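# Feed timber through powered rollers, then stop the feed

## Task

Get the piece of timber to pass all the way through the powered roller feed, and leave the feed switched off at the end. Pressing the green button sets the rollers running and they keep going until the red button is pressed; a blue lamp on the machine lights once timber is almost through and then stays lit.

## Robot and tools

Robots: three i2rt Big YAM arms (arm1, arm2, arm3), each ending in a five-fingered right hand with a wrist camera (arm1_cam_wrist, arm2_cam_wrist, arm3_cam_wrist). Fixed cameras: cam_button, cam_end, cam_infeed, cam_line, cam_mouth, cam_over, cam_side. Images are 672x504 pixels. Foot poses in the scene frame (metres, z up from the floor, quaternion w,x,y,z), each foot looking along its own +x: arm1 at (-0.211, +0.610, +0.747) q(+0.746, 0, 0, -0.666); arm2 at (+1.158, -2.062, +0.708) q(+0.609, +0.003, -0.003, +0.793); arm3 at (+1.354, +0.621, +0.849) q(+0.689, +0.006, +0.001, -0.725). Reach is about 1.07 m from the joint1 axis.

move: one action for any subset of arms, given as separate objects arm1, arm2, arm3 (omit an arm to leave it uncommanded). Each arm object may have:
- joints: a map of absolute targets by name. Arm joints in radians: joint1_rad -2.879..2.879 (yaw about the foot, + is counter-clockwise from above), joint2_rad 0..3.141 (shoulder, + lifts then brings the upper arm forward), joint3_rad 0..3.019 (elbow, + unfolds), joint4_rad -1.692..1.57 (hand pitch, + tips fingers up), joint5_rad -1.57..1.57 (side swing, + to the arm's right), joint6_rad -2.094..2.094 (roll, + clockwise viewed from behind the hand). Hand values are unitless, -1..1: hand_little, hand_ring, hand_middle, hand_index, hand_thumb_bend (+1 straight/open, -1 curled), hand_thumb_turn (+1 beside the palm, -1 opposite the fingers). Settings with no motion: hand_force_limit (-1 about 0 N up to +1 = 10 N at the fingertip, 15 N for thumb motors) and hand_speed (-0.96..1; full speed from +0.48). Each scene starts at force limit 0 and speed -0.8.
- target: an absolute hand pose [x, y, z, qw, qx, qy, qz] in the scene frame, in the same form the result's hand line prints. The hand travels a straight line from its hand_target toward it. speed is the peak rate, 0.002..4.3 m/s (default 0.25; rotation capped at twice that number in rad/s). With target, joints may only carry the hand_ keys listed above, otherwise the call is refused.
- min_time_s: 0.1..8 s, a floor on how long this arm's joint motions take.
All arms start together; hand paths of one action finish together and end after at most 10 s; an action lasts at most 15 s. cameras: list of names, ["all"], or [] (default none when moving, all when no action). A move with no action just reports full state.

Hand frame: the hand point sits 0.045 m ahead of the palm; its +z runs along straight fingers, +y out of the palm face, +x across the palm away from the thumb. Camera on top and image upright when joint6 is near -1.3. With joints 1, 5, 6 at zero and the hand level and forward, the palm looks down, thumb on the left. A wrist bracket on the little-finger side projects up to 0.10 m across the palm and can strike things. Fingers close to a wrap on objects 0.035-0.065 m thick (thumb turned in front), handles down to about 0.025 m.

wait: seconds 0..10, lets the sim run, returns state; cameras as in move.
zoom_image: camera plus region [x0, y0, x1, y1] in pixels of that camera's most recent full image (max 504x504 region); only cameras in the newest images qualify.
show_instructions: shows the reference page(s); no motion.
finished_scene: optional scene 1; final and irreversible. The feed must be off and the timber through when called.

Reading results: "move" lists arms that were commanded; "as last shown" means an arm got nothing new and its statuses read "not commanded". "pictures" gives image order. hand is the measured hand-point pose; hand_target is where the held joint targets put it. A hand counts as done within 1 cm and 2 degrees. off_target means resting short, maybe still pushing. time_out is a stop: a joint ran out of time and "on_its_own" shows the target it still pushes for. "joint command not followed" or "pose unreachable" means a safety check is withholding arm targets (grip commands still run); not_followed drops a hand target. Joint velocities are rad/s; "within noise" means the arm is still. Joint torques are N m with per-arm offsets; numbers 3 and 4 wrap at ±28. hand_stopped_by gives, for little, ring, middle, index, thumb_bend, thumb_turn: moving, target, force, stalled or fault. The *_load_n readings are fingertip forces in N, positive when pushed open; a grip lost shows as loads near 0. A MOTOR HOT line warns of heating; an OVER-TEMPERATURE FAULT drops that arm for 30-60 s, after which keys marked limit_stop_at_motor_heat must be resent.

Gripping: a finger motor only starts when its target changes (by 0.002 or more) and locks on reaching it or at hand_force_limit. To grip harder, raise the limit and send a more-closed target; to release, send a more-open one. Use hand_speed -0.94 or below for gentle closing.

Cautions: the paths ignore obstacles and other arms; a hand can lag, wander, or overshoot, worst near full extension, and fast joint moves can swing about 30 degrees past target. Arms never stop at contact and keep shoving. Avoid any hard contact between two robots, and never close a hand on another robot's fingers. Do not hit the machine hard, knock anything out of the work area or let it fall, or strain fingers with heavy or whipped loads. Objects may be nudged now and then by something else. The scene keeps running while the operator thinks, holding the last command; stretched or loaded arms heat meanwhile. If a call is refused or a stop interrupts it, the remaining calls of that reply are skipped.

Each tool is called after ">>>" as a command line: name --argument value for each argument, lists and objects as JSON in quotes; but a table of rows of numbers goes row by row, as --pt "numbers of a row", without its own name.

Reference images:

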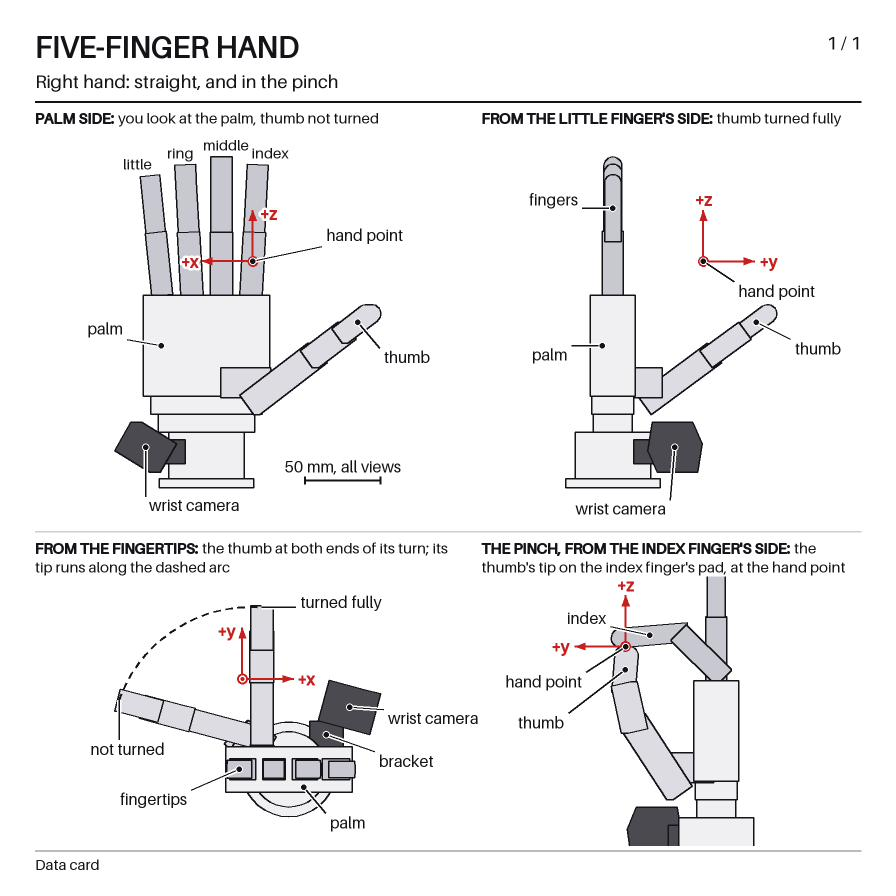

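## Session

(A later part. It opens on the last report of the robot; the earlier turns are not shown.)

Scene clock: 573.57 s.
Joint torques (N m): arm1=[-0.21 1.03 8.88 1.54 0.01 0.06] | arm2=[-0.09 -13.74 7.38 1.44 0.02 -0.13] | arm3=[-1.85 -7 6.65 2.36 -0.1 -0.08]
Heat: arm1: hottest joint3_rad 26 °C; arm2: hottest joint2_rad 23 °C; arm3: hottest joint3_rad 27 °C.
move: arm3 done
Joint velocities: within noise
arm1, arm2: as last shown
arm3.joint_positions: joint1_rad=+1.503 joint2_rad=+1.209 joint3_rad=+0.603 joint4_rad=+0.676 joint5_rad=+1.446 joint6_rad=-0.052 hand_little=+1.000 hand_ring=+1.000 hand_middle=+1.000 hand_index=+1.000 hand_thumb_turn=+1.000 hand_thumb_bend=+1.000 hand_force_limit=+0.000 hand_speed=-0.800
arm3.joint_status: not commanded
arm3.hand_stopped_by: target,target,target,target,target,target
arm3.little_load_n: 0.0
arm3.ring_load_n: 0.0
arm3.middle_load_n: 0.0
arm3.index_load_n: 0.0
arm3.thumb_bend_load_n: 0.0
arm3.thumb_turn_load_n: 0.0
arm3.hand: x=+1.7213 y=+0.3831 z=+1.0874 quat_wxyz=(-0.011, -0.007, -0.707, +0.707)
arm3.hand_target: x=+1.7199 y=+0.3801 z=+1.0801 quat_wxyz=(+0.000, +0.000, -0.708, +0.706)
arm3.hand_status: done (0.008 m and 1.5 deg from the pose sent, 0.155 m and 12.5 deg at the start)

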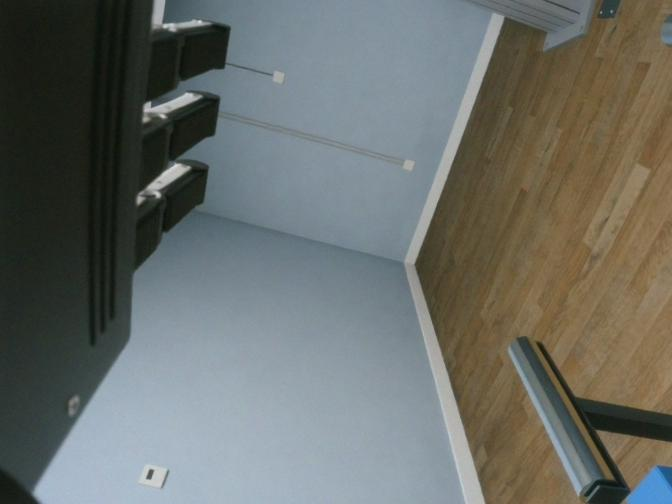

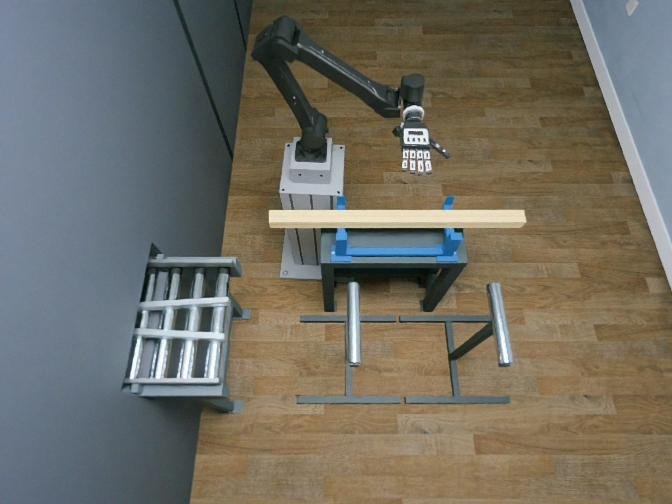

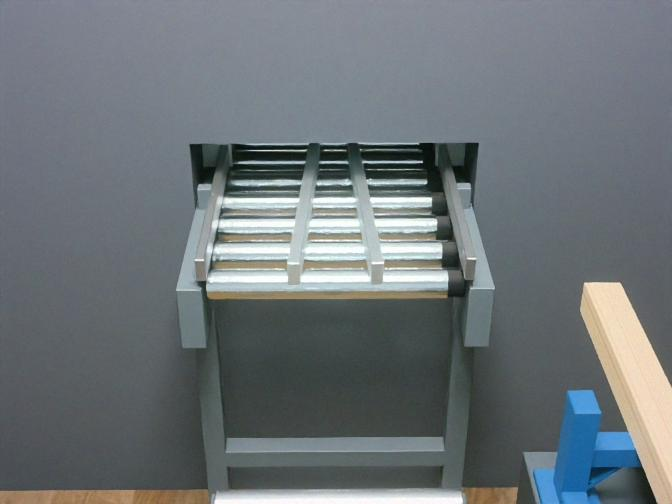

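>>> move --arm3 '{"joints": {"joint1_rad": 0.85, "joint2_rad": 0.95, "joint3_rad": 1.5, "joint4_rad": -1.2, "joint5_rad": 0.1, "joint6_rad": 0.8}, "min_time_s": 4}' --cameras '["arm3_cam_wrist"]'

>>> move --arm3 '{"joints": {"joint1_rad": 0.85, "joint2_rad": 1.45, "joint3_rad": 1.53, "joint4_rad": -1.64, "joint5_rad": 0.0, "joint6_rad": 0.8}, "min_time_s": 3}' --cameras '["arm3_cam_wrist", "cam_infeed", "cam_line"]'

Scene clock: 659.40 s.
Joint torques (N m): arm1=[-0.26 1.08 8.9 1.54 0.01 0.06] | arm2=[-0.09 -13.74 7.38 1.43 0.02 -0.14] | arm3=[-2.08 -5.3 10.29 1.85 -0.03 0.29]
Heat: arm1: hottest joint3_rad 26 °C; arm2: hottest joint2_rad 23 °C; arm3: hottest joint3_rad 23 °C.
move: arm3 done
Joint velocities: within noise
arm1, arm2: as last shown
arm3.joint_positions: joint1_rad=+0.861 joint2_rad=+0.951 joint3_rad=+1.466 joint4_rad=-1.190 joint5_rad=+0.104 joint6_rad=+0.784 hand_little=+1.000 hand_ring=+1.000 hand_middle=+1.000 hand_index=+1.000 hand_thumb_turn=+1.000 hand_thumb_bend=+1.000 hand_force_limit=+0.000 hand_speed=-0.800
arm3.joint_status: all done
arm3.hand_stopped_by: target,target,target,target,target,target
arm3.little_load_n: -0.5
arm3.ring_load_n: 0.0
arm3.middle_load_n: 0.0
arm3.index_load_n: 0.0
arm3.thumb_bend_load_n: 0.0
arm3.thumb_turn_load_n: 0.0
arm3.hand: x=+1.6623 y=+0.3783 z=+1.3279 quat_wxyz=(-0.280, -0.014, -0.901, +0.332)
arm3.hand_target: x=+1.6589 y=+0.3769 z=+1.3448 quat_wxyz=(-0.290, -0.026, -0.895, +0.337)
arm3.hand_status: not commanded

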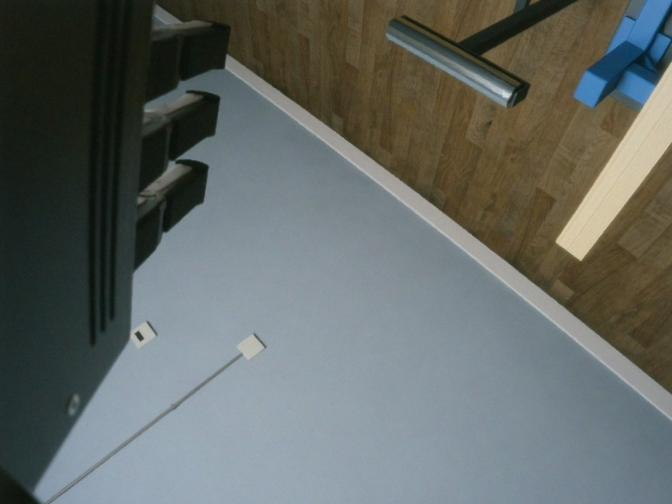

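Scene clock: 662.87 s.
Joint torques (N m): arm1=[-0.21 1.08 8.9 1.54 0.01 0.06] | arm2=[-0.09 -13.74 7.38 1.43 0.02 -0.13] | arm3=[-2.02 -11.52 10.22 0.36 -0.09 0.25]
Heat: arm1: hottest joint3_rad 26 °C; arm2: hottest joint2_rad 23 °C; arm3: hottest joint3_rad 23 °C.
move: arm3 done
Joint velocities: within noise
arm1, arm2: as last shown
arm3.joint_positions: joint1_rad=+0.861 joint2_rad=+1.434 joint3_rad=+1.494 joint4_rad=-1.631 joint5_rad=+0.004 joint6_rad=+0.785 hand_little=+1.000 hand_ring=+1.000 hand_middle=+1.000 hand_index=+1.000 hand_thumb_turn=+1.000 hand_thumb_bend=+1.000 hand_force_limit=+0.000 hand_speed=-0.800
arm3.joint_status: all done
arm3.hand_stopped_by: target,target,target,target,target,target
arm3.little_load_n: 0.0
arm3.ring_load_n: 0.0
arm3.middle_load_n: 0.0
arm3.index_load_n: 0.0
arm3.thumb_bend_load_n: 0.0
arm3.thumb_turn_load_n: 0.0
arm3.hand: x=+1.6829 y=+0.3894 z=+1.1186 quat_wxyz=(-0.003, +0.012, -1.000, -0.004)
arm3.hand_target: x=+1.6880 y=+0.3797 z=+1.1259 quat_wxyz=(-0.008, -0.001, -1.000, -0.001)
arm3.hand_status: not commanded

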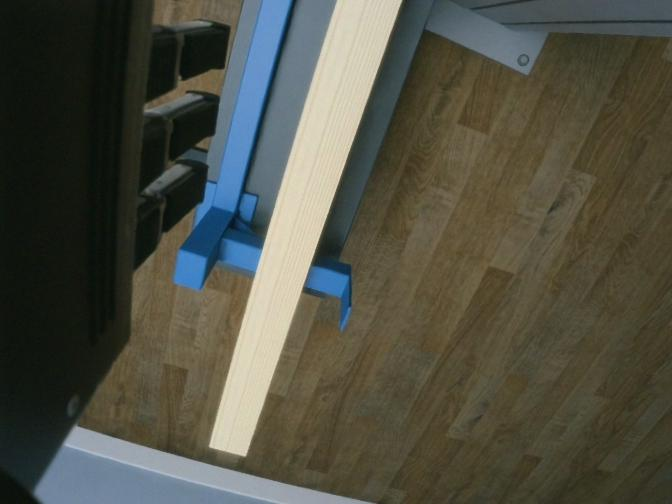

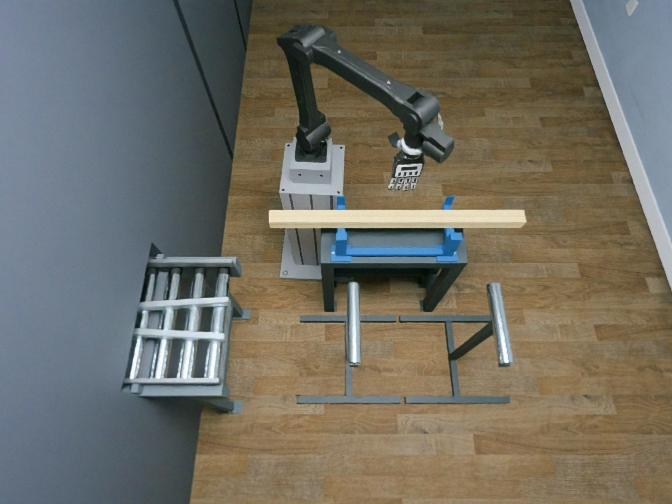

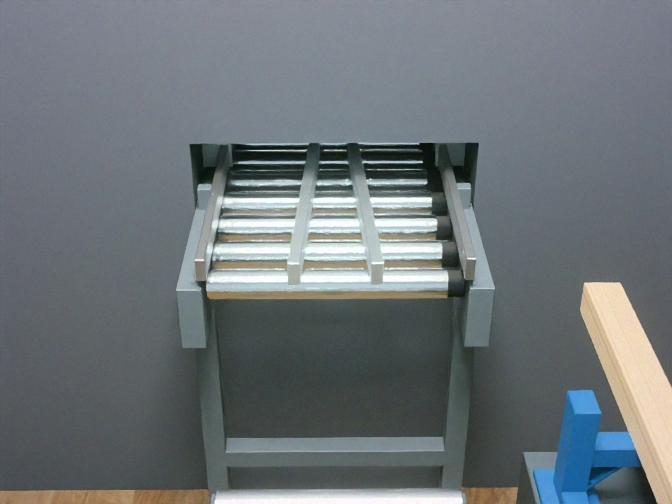

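>>> zoom_image --camera "arm3_cam_wrist" --region '[150, 0, 450, 230]'

>>> zoom_image --camera "arm3_cam_wrist" --region '[150, 200, 450, 480]'

Scaled by 1.680 from the camera's image (finer frame: 960x720).

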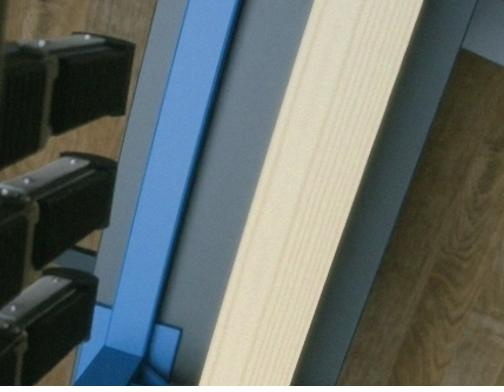

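Scaled by 1.680 from the camera's image (finer frame: 960x720).

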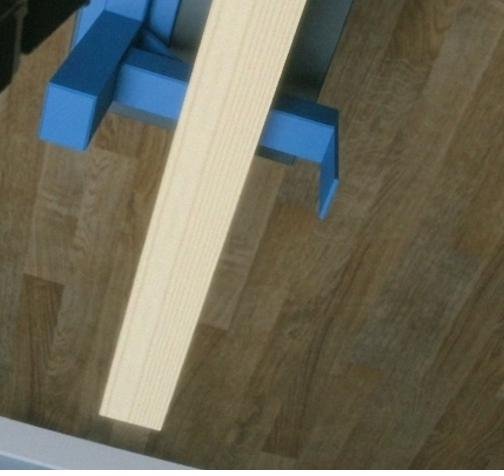

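>>> move --arm3 '{"target": [1.71, 0.385, 1.0, 0, 0, 1, 0], "speed": 0.1, "joints": {"hand_thumb_turn": -1}}' --cameras '["arm3_cam_wrist", "cam_infeed", "cam_line"]'

Scene clock: 712.27 s.
Joint torques (N m): arm1=[-0.21 1.14 8.91 1.54 0.01 0.06] | arm2=[-0.09 -13.74 7.36 1.44 0.02 -0.14] | arm3=[-0.21 -11.93 7.32 1.16 0.22 0.25]
Heat: arm1: hottest joint3_rad 26 °C; arm2: hottest joint2_rad 23 °C; arm3: hottest joint3_rad 24 °C.
move: arm3 done
Joint velocities: within noise
arm1.joint_positions: joint1_rad=-0.334 joint2_rad=+0.627 joint3_rad=+1.448 joint4_rad=-1.575 joint5_rad=+0.164 joint6_rad=-0.949 hand_little=+1.000 hand_ring=+1.000 hand_middle=+1.000 hand_index=+1.000 hand_thumb_turn=+1.000 hand_thumb_bend=+1.000 hand_force_limit=+0.000 hand_speed=-0.800
arm1.joint_status: not commanded
arm1.hand_stopped_by: target,target,target,target,target,target
arm1.little_load_n: 0.0
arm1.ring_load_n: 0.0
arm1.middle_load_n: 0.0
arm1.index_load_n: 0.0
arm1.thumb_bend_load_n: 0.0
arm1.thumb_turn_load_n: 0.0
arm1.hand: x=-0.3092 y=+0.4634 z=+1.2114 quat_wxyz=(+0.280, +0.295, -0.867, +0.289)
arm1.hand_target: x=-0.3091 y=+0.4636 z=+1.2197 quat_wxyz=(+0.286, +0.292, -0.863, +0.297)
arm1.hand_status: not commanded
arm2: as last shown
arm3.joint_positions: joint1_rad=+0.885 joint2_rad=+1.498 joint3_rad=+1.274 joint4_rad=-1.335 joint5_rad=+0.009 joint6_rad=+0.828 hand_little=+1.000 hand_ring=+1.000 hand_middle=+1.000 hand_index=+1.000 hand_thumb_turn=-1.000 hand_thumb_bend=+1.000 hand_force_limit=+0.000 hand_speed=-0.800
arm3.joint_status: all done
arm3.hand_stopped_by: target,target,target,target,target,target
arm3.little_load_n: 0.0
arm3.ring_load_n: 0.0
arm3.middle_load_n: 0.0
arm3.index_load_n: 0.0
arm3.thumb_bend_load_n: 0.0
arm3.thumb_turn_load_n: 0.0
arm3.hand: x=+1.7054 y=+0.3836 z=+1.0086 quat_wxyz=(-0.006, +0.002, -1.000, +0.003)
arm3.hand_target: x=+1.7098 y=+0.3850 z=+1.0000 quat_wxyz=(+0.000, +0.000, -1.000, +0.000)
arm3.hand_status: done (0.010 m and 0.8 deg from the pose sent, 0.122 m and 1.5 deg at the start)

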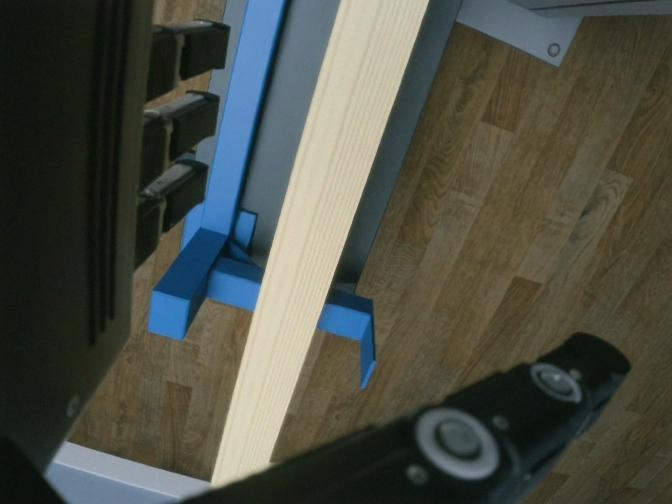

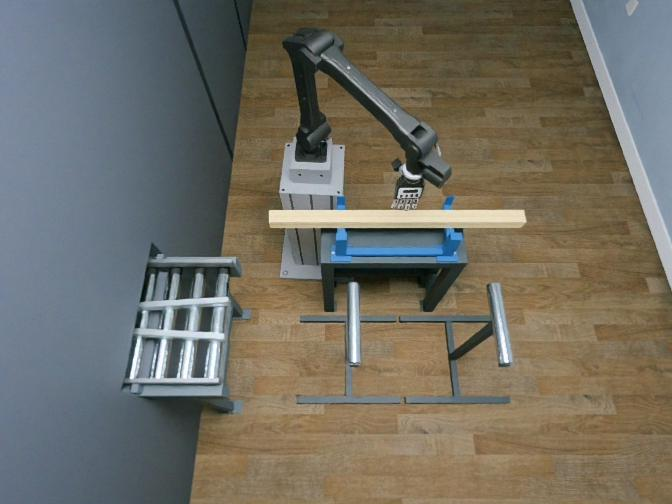

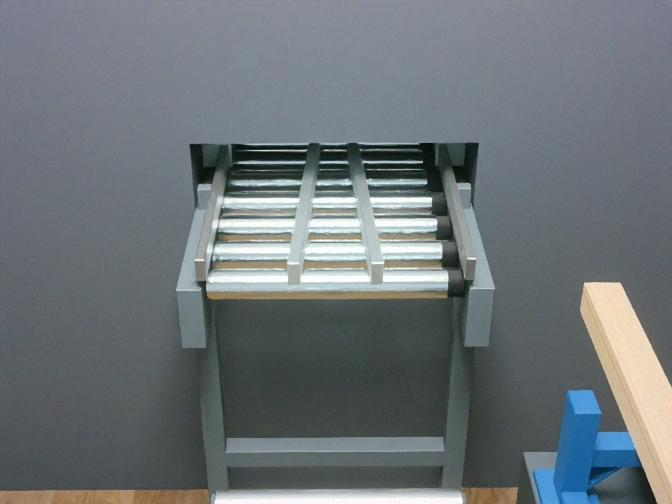

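>>> move --arm3 '{"target": [1.71, 0.395, 0.88, 0, 0, 1, 0], "speed": 0.1}' --cameras '["arm3_cam_wrist", "cam_infeed", "cam_line"]'

Scene clock: 754.47 s.
Joint torques (N m): arm1=[-0.21 1.08 8.9 1.55 0.01 0.05] | arm2=[-0.09 -13.68 7.36 1.43 0.02 -0.13] | arm3=[-0.26 -12.45 6.41 1.17 0.21 0.25]
Heat: arm1: hottest joint3_rad 26 °C; arm2: hottest joint2_rad 23 °C; arm3: hottest joint3_rad 23 °C.
move: arm3 done
Joint velocities: within noise
arm1, arm2: as last shown
arm3.joint_positions: joint1_rad=+0.898 joint2_rad=+1.607 joint3_rad=+1.062 joint4_rad=-1.014 joint5_rad=+0.009 joint6_rad=+0.842 hand_little=+1.000 hand_ring=+1.000 hand_middle=+1.000 hand_index=+1.000 hand_thumb_turn=-1.000 hand_thumb_bend=+1.000 hand_force_limit=+0.000 hand_speed=-0.800
arm3.joint_status: not commanded
arm3.hand_stopped_by: target,target,target,target,target,target
arm3.little_load_n: 0.0
arm3.ring_load_n: 0.0
arm3.middle_load_n: 0.0
arm3.index_load_n: 0.0
arm3.thumb_bend_load_n: 0.0
arm3.thumb_turn_load_n: 0.0
arm3.hand: x=+1.7070 y=+0.3919 z=+0.8890 quat_wxyz=(-0.006, +0.002, -1.000, +0.003)
arm3.hand_target: x=+1.7098 y=+0.3951 z=+0.8802 quat_wxyz=(+0.000, +0.000, -1.000, +0.000)
arm3.hand_status: done (0.010 m and 0.8 deg from the pose sent, 0.129 m and 0.8 deg at the start)

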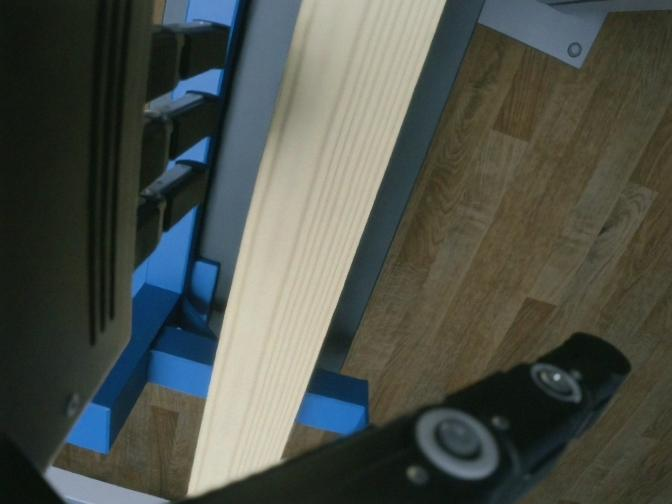

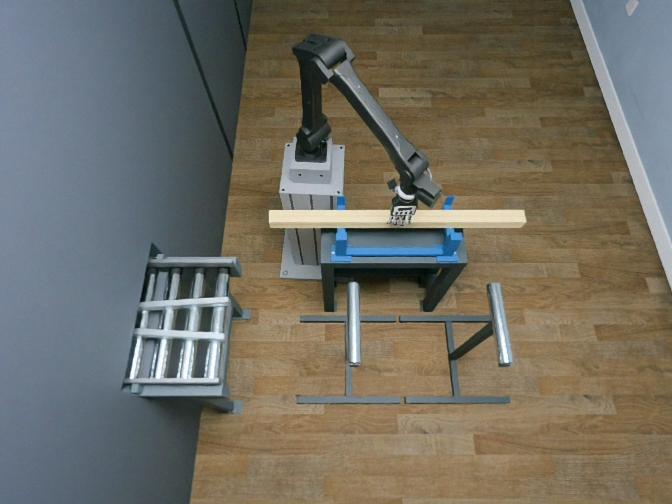

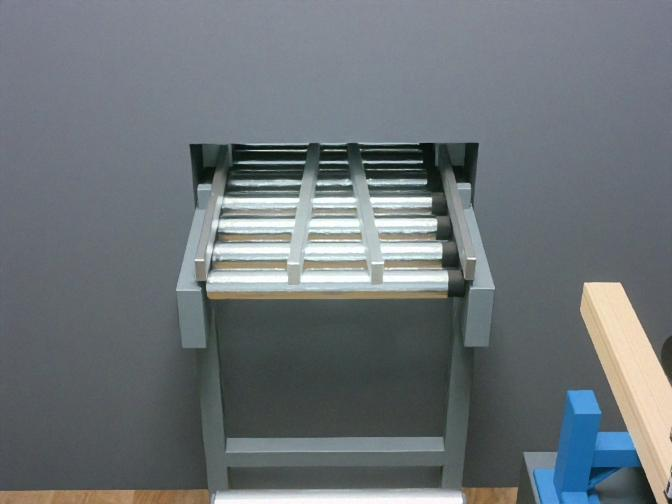

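>>> move --arm3 '{"target": [1.71, 0.395, 0.84, 0, 0, 1, 0], "speed": 0.06}' --cameras '["arm3_cam_wrist", "cam_infeed"]'

>>> zoom_image --camera "cam_infeed" --region '[320, 150, 480, 280]'

Scene clock: 781.10 s.
Joint torques (N m): arm1=[-0.21 1.08 8.9 1.55 0.01 0.05] | arm2=[-0.09 -13.74 7.38 1.43 0.02 -0.13] | arm3=[-0.21 -12.69 5.85 1.18 0.21 0.24]
Heat: arm1: hottest joint3_rad 26 °C; arm2: hottest joint2_rad 23 °C; arm3: hottest joint3_rad 23 °C.
move: arm3 off_target
Joint velocities: within noise
arm1, arm2: as last shown
arm1.thumb_turn_load_n: 0.5
arm2.thumb_bend_load_n: -0.5
arm3.joint_positions: joint1_rad=+0.898 joint2_rad=+1.669 joint3_rad=+1.020 joint4_rad=-0.906 joint5_rad=+0.009 joint6_rad=+0.842 hand_little=+1.000 hand_ring=+1.000 hand_middle=+1.000 hand_index=+1.000 hand_thumb_turn=-1.000 hand_thumb_bend=+1.000 hand_force_limit=+0.000 hand_speed=-0.800
arm3.joint_status: not commanded
arm3.hand_stopped_by: target,target,target,target,target,target
arm3.little_load_n: 0.0
arm3.ring_load_n: 0.0
arm3.middle_load_n: 0.0
arm3.index_load_n: 0.0
arm3.thumb_bend_load_n: 0.0
arm3.thumb_turn_load_n: 0.0
arm3.hand: x=+1.7088 y=+0.3910 z=+0.8502 quat_wxyz=(-0.007, +0.002, -1.000, +0.004)
arm3.hand_target: x=+1.7098 y=+0.3951 z=+0.8403 quat_wxyz=(+0.000, +0.000, -1.000, +0.000)
arm3.hand_status: off_target (0.011 m and 1.0 deg from the pose sent, 0.049 m and 0.8 deg at the start)

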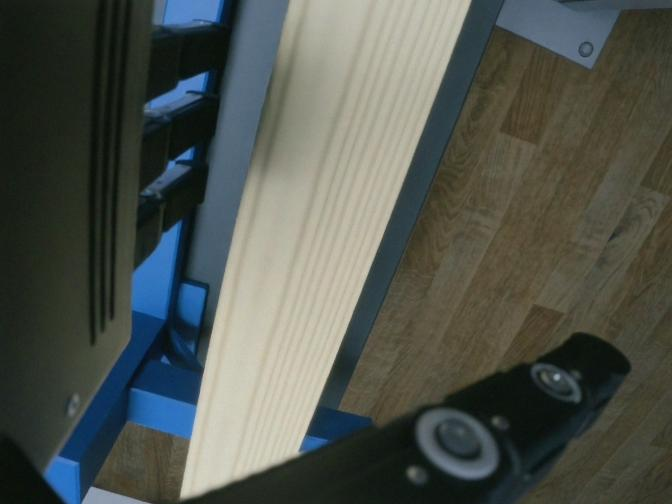

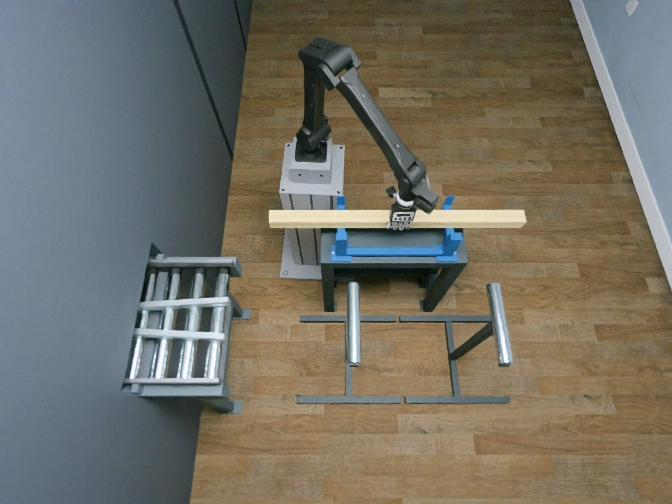

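Scaled by 3.150 from the camera's image (finer frame: 960x720).

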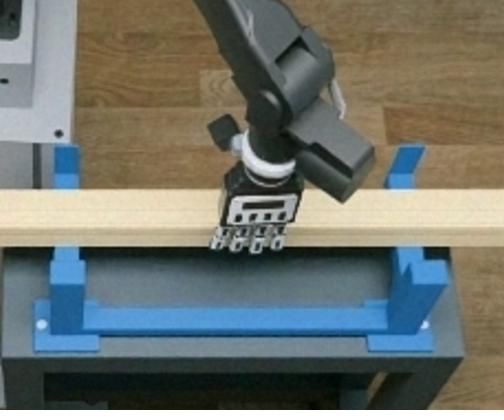

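>>> move --arm3 '{"target": [1.71, 0.395, 0.793, 0, 0, 1, 0], "speed": 0.06}' --cameras '["arm3_cam_wrist", "cam_infeed"]'

>>> zoom_image --camera "cam_infeed" --region '[320, 150, 480, 280]'

Scene clock: 791.17 s.
Joint torques (N m): arm1=[-0.21 1.08 8.9 1.55 0.01 0.06] | arm2=[-0.09 -13.74 7.38 1.43 0.02 -0.13] | arm3=[-0.32 -13.16 5.23 1.18 0.21 0.23]
Heat: arm1: hottest joint3_rad 26 °C; arm2: hottest joint2_rad 23 °C; arm3: hottest joint3_rad 23 °C.
move: arm3 off_target
Joint velocities: within noise
arm1, arm2: as last shown
arm1.thumb_turn_load_n: 0.0
arm2.little_load_n: 0.5
arm2.ring_load_n: 0.5
arm2.thumb_bend_load_n: 0.0
arm3.joint_positions: joint1_rad=+0.898 joint2_rad=+1.757 joint3_rad=+0.983 joint4_rad=-0.780 joint5_rad=+0.009 joint6_rad=+0.842 hand_little=+1.000 hand_ring=+1.000 hand_middle=+1.000 hand_index=+1.000 hand_thumb_turn=-1.000 hand_thumb_bend=+1.000 hand_force_limit=+0.000 hand_speed=-0.800
arm3.joint_status: not commanded
arm3.hand_stopped_by: target,target,target,target,target,target
arm3.little_load_n: 0.0
arm3.ring_load_n: 0.0
arm3.middle_load_n: 0.0
arm3.index_load_n: 0.0
arm3.thumb_bend_load_n: 0.0
arm3.thumb_turn_load_n: 0.0
arm3.hand: x=+1.7099 y=+0.3908 z=+0.8032 quat_wxyz=(-0.007, +0.002, -1.000, +0.004)
arm3.hand_target: x=+1.7098 y=+0.3951 z=+0.7933 quat_wxyz=(+0.000, +0.000, -1.000, +0.000)
arm3.hand_status: off_target (0.011 m and 1.0 deg from the pose sent, 0.057 m and 1.0 deg at the start)

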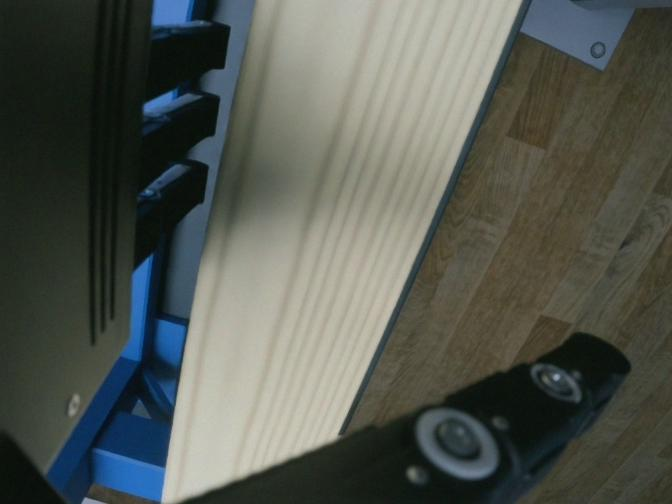

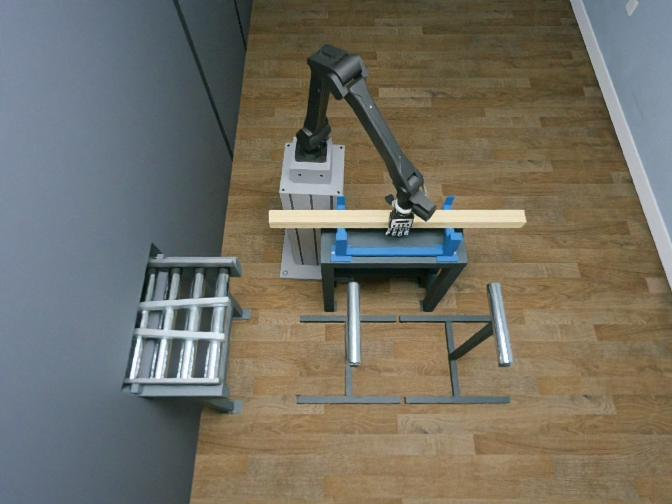

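Scaled by 3.150 from the camera's image (finer frame: 960x720).

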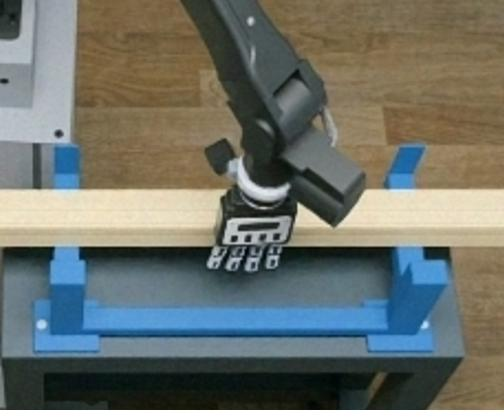

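>>> move --arm3 '{"joints": {"hand_little": -0.6, "hand_ring": -0.6, "hand_middle": -0.6, "hand_index": -0.6, "hand_force_limit": -0.5, "hand_speed": -0.85}}' --cameras '["arm3_cam_wrist", "cam_infeed"]'

Scene clock: 812.37 s.
Joint torques (N m): arm1=[-0.21 1.03 8.88 1.54 0.01 0.06] | arm2=[-0.03 -13.74 7.38 1.43 0.02 -0.13] | arm3=[-0.38 -13.45 5.23 0.76 -0.22 0.2]
Heat: arm1: hottest joint3_rad 26 °C; arm2: hottest joint2_rad 23 °C; arm3: hottest joint3_rad 22 °C.
move: arm3 off_target
Joint velocities: within noise
arm1: as last shown
arm1.index_load_n: 0.5
arm2.joint_positions: joint1_rad=+0.122 joint2_rad=+1.423 joint3_rad=+1.397 joint4_rad=-1.583 joint5_rad=-0.003 joint6_rad=+0.121 hand_little=-1.000 hand_ring=-1.000 hand_middle=-1.000 hand_index=+1.000 hand_thumb_turn=+1.000 hand_thumb_bend=+1.000 hand_force_limit=+0.000 hand_speed=-0.800
arm2.joint_status: not commanded
arm2.hand_stopped_by: target,target,target,target,target,target
arm2.little_load_n: 0.0
arm2.ring_load_n: 0.0
arm2.middle_load_n: 0.0
arm2.index_load_n: 0.0
arm2.thumb_bend_load_n: 0.0
arm2.thumb_turn_load_n: 0.0
arm2.hand: x=+0.9928 y=-1.7550 z=+0.9508 quat_wxyz=(+0.014, +0.991, +0.130, +0.003)
arm2.hand_target: x=+0.9966 y=-1.7531 z=+0.9551 quat_wxyz=(+0.000, +0.991, +0.130, +0.000)
arm2.hand_status: not commanded
arm3.joint_positions: joint1_rad=+0.898 joint2_rad=+1.761 joint3_rad=+0.983 joint4_rad=-0.770 joint5_rad=+0.020 joint6_rad=+0.843 hand_little=+0.585 hand_ring=+0.627 hand_middle=+0.654 hand_index=+0.682 hand_thumb_turn=-1.000 hand_thumb_bend=+1.000 hand_force_limit=-0.500 hand_speed=-0.850
arm3.joint_status: hand_little off_target (ended at +0.585, target -0.600); hand_ring off_target (ended at +0.627, target -0.600); hand_middle off_target (ended at +0.654, target -0.600); hand_index off_target (ended at +0.682, target -0.600); the others done
arm3.hand_stopped_by: force,force,force,force,target,target
arm3.little_load_n: 3.0
arm3.ring_load_n: 1.5
arm3.middle_load_n: 0.0
arm3.index_load_n: 0.0
arm3.thumb_bend_load_n: -0.5
arm3.thumb_turn_load_n: -0.5
arm3.hand: x=+1.7101 y=+0.3877 z=+0.8009 quat_wxyz=(-0.006, +0.001, -1.000, +0.010)
arm3.hand_target: x=+1.7097 y=+0.3951 z=+0.7933 quat_wxyz=(+0.000, +0.000, -1.000, +0.000)
arm3.hand_status: not commanded

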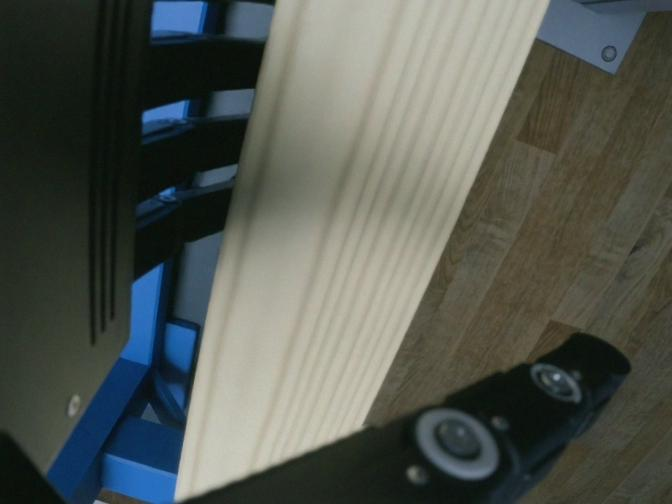

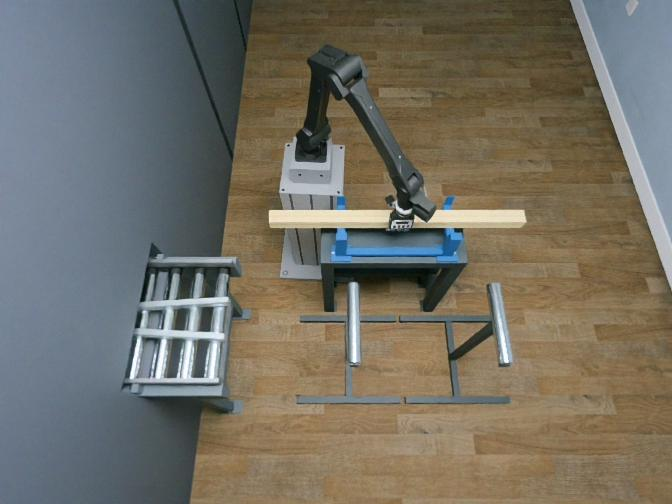

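>>> zoom_image --camera "cam_line" --region '[552, 260, 672, 380]'

>>> zoom_image --camera "cam_infeed" --region '[360, 180, 440, 260]'

This scene's latest camera images include none from cam_line. They are from: arm3_cam_wrist, cam_infeed. cam_line's image comes with the result of a call that names it in "cameras".

Scaled by 6.300 from the camera's image (finer frame: 960x720).

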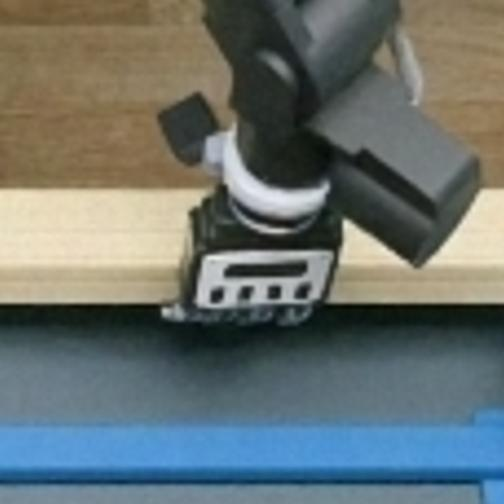

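>>> wait --seconds 0.1 --cameras '["cam_line", "cam_infeed"]'

>>> zoom_image --camera "cam_line" --region '[552, 260, 672, 380]'

>>> zoom_image --camera "cam_infeed" --region '[260, 190, 360, 260]'

Scene clock: 838.00 s.
Joint torques (N m): arm1=[-0.21 1.08 8.88 1.54 0.01 0.05] | arm2=[-0.03 -13.74 7.36 1.43 0.02 -0.13] | arm3=[-0.38 -13.45 5.24 0.77 -0.22 0.21]
Heat: arm1: hottest joint3_rad 26 °C; arm2: hottest joint2_rad 23 °C; arm3: hottest joint3_rad 21 °C.
Joint velocities: within noise
arm1.joint_positions: joint1_rad=-0.334 joint2_rad=+0.627 joint3_rad=+1.448 joint4_rad=-1.575 joint5_rad=+0.164 joint6_rad=-0.949 hand_little=+1.000 hand_ring=+1.000 hand_middle=+1.000 hand_index=+1.000 hand_thumb_turn=+1.000 hand_thumb_bend=+1.000 hand_force_limit=+0.000 hand_speed=-0.800
arm1.joint_status: not commanded
arm1.hand_stopped_by: target,target,target,target,target,target
arm1.little_load_n: 0.0
arm1.ring_load_n: 0.0
arm1.middle_load_n: 0.0
arm1.index_load_n: 0.0
arm1.thumb_bend_load_n: 0.0
arm1.thumb_turn_load_n: 0.0
arm1.hand: x=-0.3092 y=+0.4634 z=+1.2114 quat_wxyz=(+0.280, +0.295, -0.867, +0.289)
arm1.hand_target: x=-0.3091 y=+0.4636 z=+1.2197 quat_wxyz=(+0.286, +0.292, -0.863, +0.297)
arm1.hand_status: not commanded
arm2.joint_positions: joint1_rad=+0.122 joint2_rad=+1.423 joint3_rad=+1.397 joint4_rad=-1.583 joint5_rad=-0.003 joint6_rad=+0.121 hand_little=-1.000 hand_ring=-1.000 hand_middle=-1.000 hand_index=+1.000 hand_thumb_turn=+1.000 hand_thumb_bend=+1.000 hand_force_limit=+0.000 hand_speed=-0.800
arm2.joint_status: not commanded
arm2.hand_stopped_by: target,target,target,target,target,target
arm2.little_load_n: 0.0
arm2.ring_load_n: 0.0
arm2.middle_load_n: 0.0
arm2.index_load_n: 0.0
arm2.thumb_bend_load_n: 0.5
arm2.thumb_turn_load_n: -0.5
arm2.hand: x=+0.9928 y=-1.7550 z=+0.9508 quat_wxyz=(+0.014, +0.991, +0.130, +0.003)
arm2.hand_target: x=+0.9966 y=-1.7531 z=+0.9551 quat_wxyz=(+0.000, +0.991, +0.130, +0.000)
arm2.hand_status: not commanded
arm3.joint_positions: joint1_rad=+0.898 joint2_rad=+1.761 joint3_rad=+0.983 joint4_rad=-0.770 joint5_rad=+0.020 joint6_rad=+0.843 hand_little=+0.585 hand_ring=+0.627 hand_middle=+0.654 hand_index=+0.682 hand_thumb_turn=-1.000 hand_thumb_bend=+1.000 hand_force_limit=-0.500 hand_speed=-0.850
arm3.joint_status: hand_little off_target (ended at +0.585, target -0.600); hand_ring off_target (ended at +0.627, target -0.600); hand_middle off_target (ended at +0.654, target -0.600); hand_index off_target (ended at +0.682, target -0.600); the others done
arm3.hand_stopped_by: force,force,force,force,target,target
arm3.little_load_n: 2.5
arm3.ring_load_n: 1.5
arm3.middle_load_n: 0.0
arm3.index_load_n: 0.0
arm3.thumb_bend_load_n: 0.0
arm3.thumb_turn_load_n: 0.0
arm3.hand: x=+1.7101 y=+0.3877 z=+0.8009 quat_wxyz=(-0.006, +0.001, -1.000, +0.010)
arm3.hand_target: x=+1.7097 y=+0.3951 z=+0.7933 quat_wxyz=(+0.000, +0.000, -1.000, +0.000)
arm3.hand_status: not commanded
wait: 0.10 s; at rest from the start
pictures: cam_infeed, cam_line

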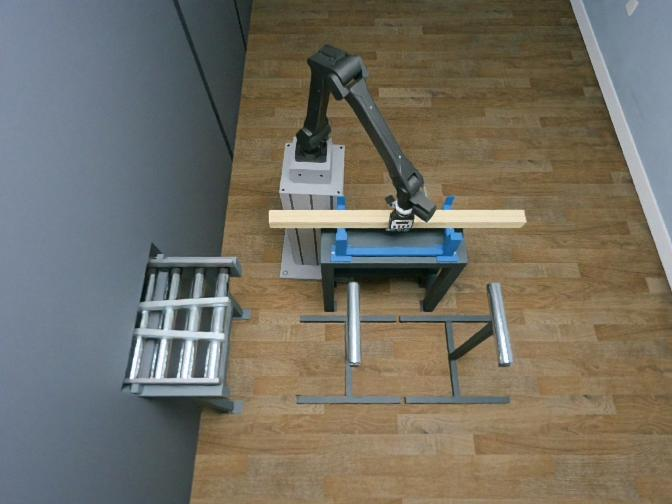

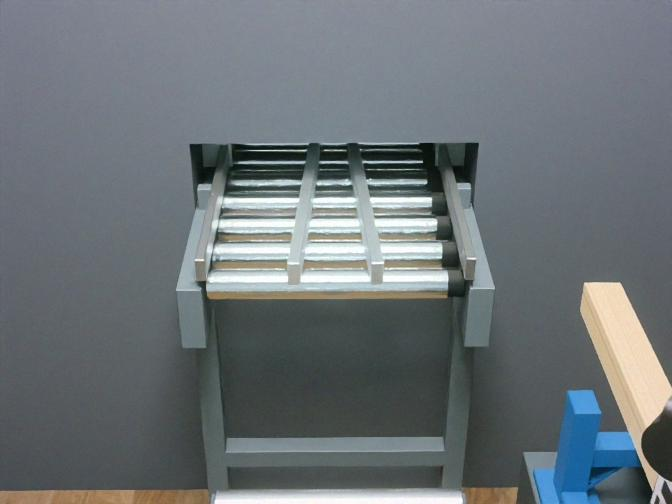

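Scaled by 4.200 from the camera's image (finer frame: 960x720).

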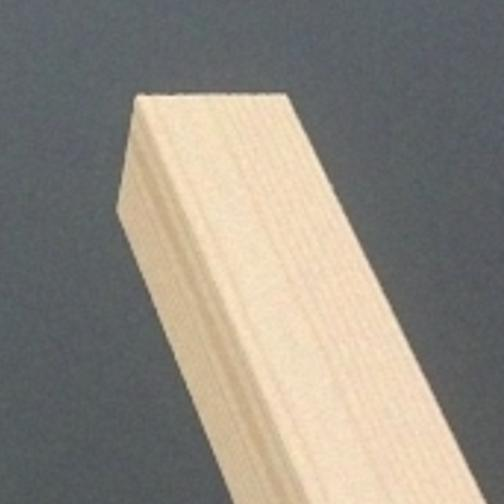

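Scaled by 5.040 from the camera's image (finer frame: 960x720).

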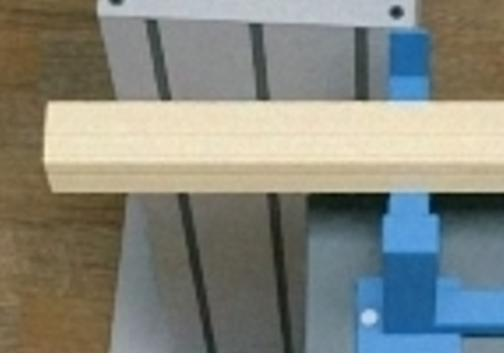

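>>> move --arm3 '{"joints": {"hand_little": 1, "hand_ring": 1, "hand_middle": 1, "hand_index": 1, "hand_speed": -0.5}}'

>>> move --arm3 '{"target": [1.71, 0.395, 0.773, 0, 0, 1, 0], "speed": 0.05}' --cameras '["arm3_cam_wrist", "cam_infeed"]'

>>> move --arm3 '{"joints": {"hand_little": -0.6, "hand_ring": -0.6, "hand_middle": -0.6, "hand_index": -0.6, "hand_force_limit": -0.5, "hand_speed": -0.85}}' --cameras '["arm3_cam_wrist", "cam_infeed"]'

Scene clock: 857.57 s.
Joint torques (N m): arm1=[-0.15 1.14 8.88 1.54 0.01 0.06] | arm2=[-0.09 -13.74 7.36 1.43 0.02 -0.14] | arm3=[-0.32 -13.51 5.23 0.73 -0.05 0.2]
Heat: arm1: hottest joint3_rad 26 °C; arm2: hottest joint2_rad 23 °C; arm3: hottest joint3_rad 21 °C.
move: arm3 done
Joint velocities: within noise
arm1, arm2: as last shown
arm2.middle_load_n: 0.5
arm2.thumb_bend_load_n: -0.5
arm2.thumb_turn_load_n: 0.0
arm3.joint_positions: joint1_rad=+0.898 joint2_rad=+1.761 joint3_rad=+0.983 joint4_rad=-0.770 joint5_rad=+0.016 joint6_rad=+0.843 hand_little=+1.000 hand_ring=+1.000 hand_middle=+1.000 hand_index=+1.000 hand_thumb_turn=-1.000 hand_thumb_bend=+1.000 hand_force_limit=-0.500 hand_speed=-0.500
arm3.joint_status: all done
arm3.hand_stopped_by: target,target,target,target,target,target
arm3.little_load_n: 0.0
arm3.ring_load_n: 0.0
arm3.middle_load_n: 0.0
arm3.index_load_n: 0.0
arm3.thumb_bend_load_n: 0.0
arm3.thumb_turn_load_n: 0.5
arm3.hand: x=+1.7104 y=+0.3886 z=+0.8009 quat_wxyz=(-0.007, +0.001, -1.000, +0.008)
arm3.hand_target: x=+1.7097 y=+0.3951 z=+0.7932 quat_wxyz=(+0.000, +0.000, -1.000, +0.000)
arm3.hand_status: not commanded
pictures: none

Scene clock: 858.63 s.
Joint torques (N m): arm1=[-0.21 1.08 8.88 1.55 0.01 0.06] | arm2=[-0.03 -13.74 7.36 1.43 0.02 -0.13] | arm3=[-0.32 -13.33 4.94 1.17 -0.05 0.2]
Heat: arm1: hottest joint3_rad 26 °C; arm2: hottest joint2_rad 23 °C; arm3: hottest joint3_rad 21 °C.
move: arm3 off_target
Joint velocities: within noise
arm1, arm2: as last shown
arm2.middle_load_n: 0.0
arm2.thumb_bend_load_n: 0.0
arm3.joint_positions: joint1_rad=+0.898 joint2_rad=+1.799 joint3_rad=+0.972 joint4_rad=-0.728 joint5_rad=+0.016 joint6_rad=+0.843 hand_little=+1.000 hand_ring=+1.000 hand_middle=+1.000 hand_index=+1.000 hand_thumb_turn=-1.000 hand_thumb_bend=+1.000 hand_force_limit=-0.500 hand_speed=-0.500
arm3.joint_status: not commanded
arm3.hand_stopped_by: target,target,target,target,target,target
arm3.little_load_n: 0.0
arm3.ring_load_n: 0.0
arm3.middle_load_n: 0.0
arm3.index_load_n: 0.0
arm3.thumb_bend_load_n: 0.0
arm3.thumb_turn_load_n: 0.0
arm3.hand: x=+1.7095 y=+0.3898 z=+0.7826 quat_wxyz=(-0.005, +0.001, -1.000, +0.006)
arm3.hand_target: x=+1.7097 y=+0.3952 z=+0.7732 quat_wxyz=(+0.000, +0.000, -1.000, +0.000)
arm3.hand_status: off_target (0.011 m and 0.9 deg from the pose sent, 0.029 m and 1.3 deg at the start)

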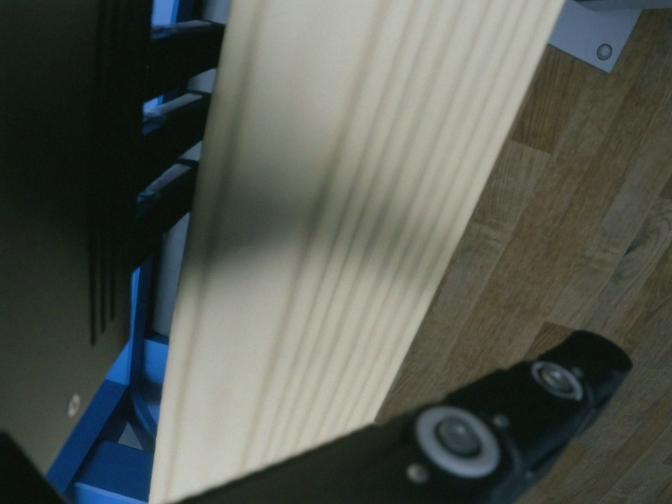

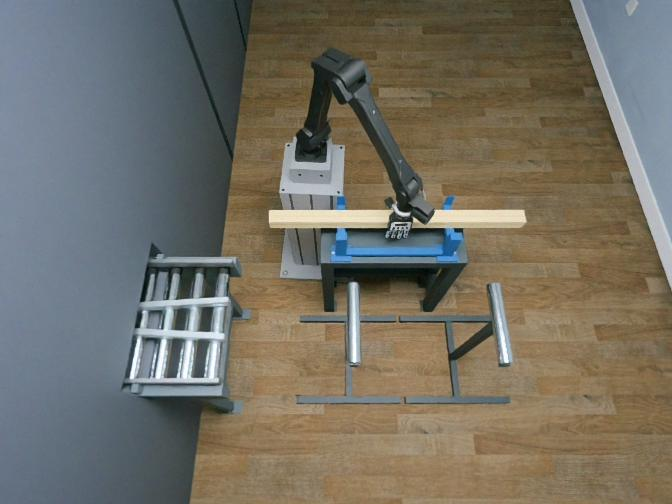

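Scene clock: 862.70 s.
Joint torques (N m): arm1=[-0.21 1.08 8.9 1.55 0.01 0.06] | arm2=[-0.09 -13.74 7.36 1.43 0.02 -0.14] | arm3=[-0.44 -14.1 4.92 0.68 -0.33 0.18]
Heat: arm1: hottest joint3_rad 26 °C; arm2: hottest joint2_rad 23 °C; arm3: hottest joint3_rad 21 °C.
move: arm3 off_target
Joint velocities: within noise
arm1, arm2: as last shown
arm3.joint_positions: joint1_rad=+0.898 joint2_rad=+1.807 joint3_rad=+0.972 joint4_rad=-0.716 joint5_rad=+0.023 joint6_rad=+0.845 hand_little=+0.362 hand_ring=+0.390 hand_middle=+0.418 hand_index=+0.459 hand_thumb_turn=-1.000 hand_thumb_bend=+1.000 hand_force_limit=-0.500 hand_speed=-0.850
arm3.joint_status: hand_little off_target (ended at +0.362, target -0.600); hand_ring off_target (ended at +0.390, target -0.600); hand_middle off_target (ended at +0.418, target -0.600); hand_index off_target (ended at +0.459, target -0.600); the others done
arm3.hand_stopped_by: force,force,force,force,target,target
arm3.little_load_n: 2.5
arm3.ring_load_n: 1.5
arm3.middle_load_n: 0.0
arm3.index_load_n: 0.0
arm3.thumb_bend_load_n: 0.0
arm3.thumb_turn_load_n: 0.5
arm3.hand: x=+1.7100 y=+0.3875 z=+0.7790 quat_wxyz=(-0.004, +0.001, -1.000, +0.011)
arm3.hand_target: x=+1.7097 y=+0.3951 z=+0.7732 quat_wxyz=(+0.000, +0.000, -1.000, +0.000)
arm3.hand_status: not commanded

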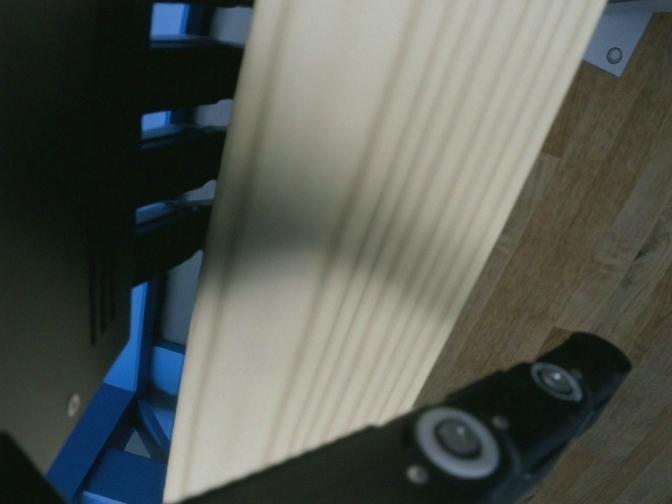

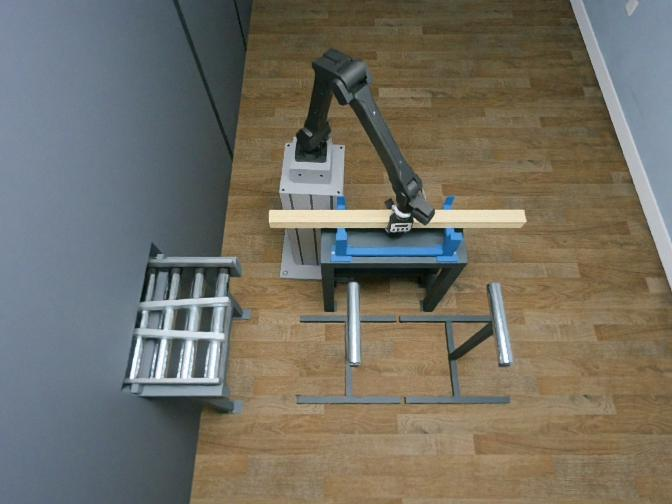

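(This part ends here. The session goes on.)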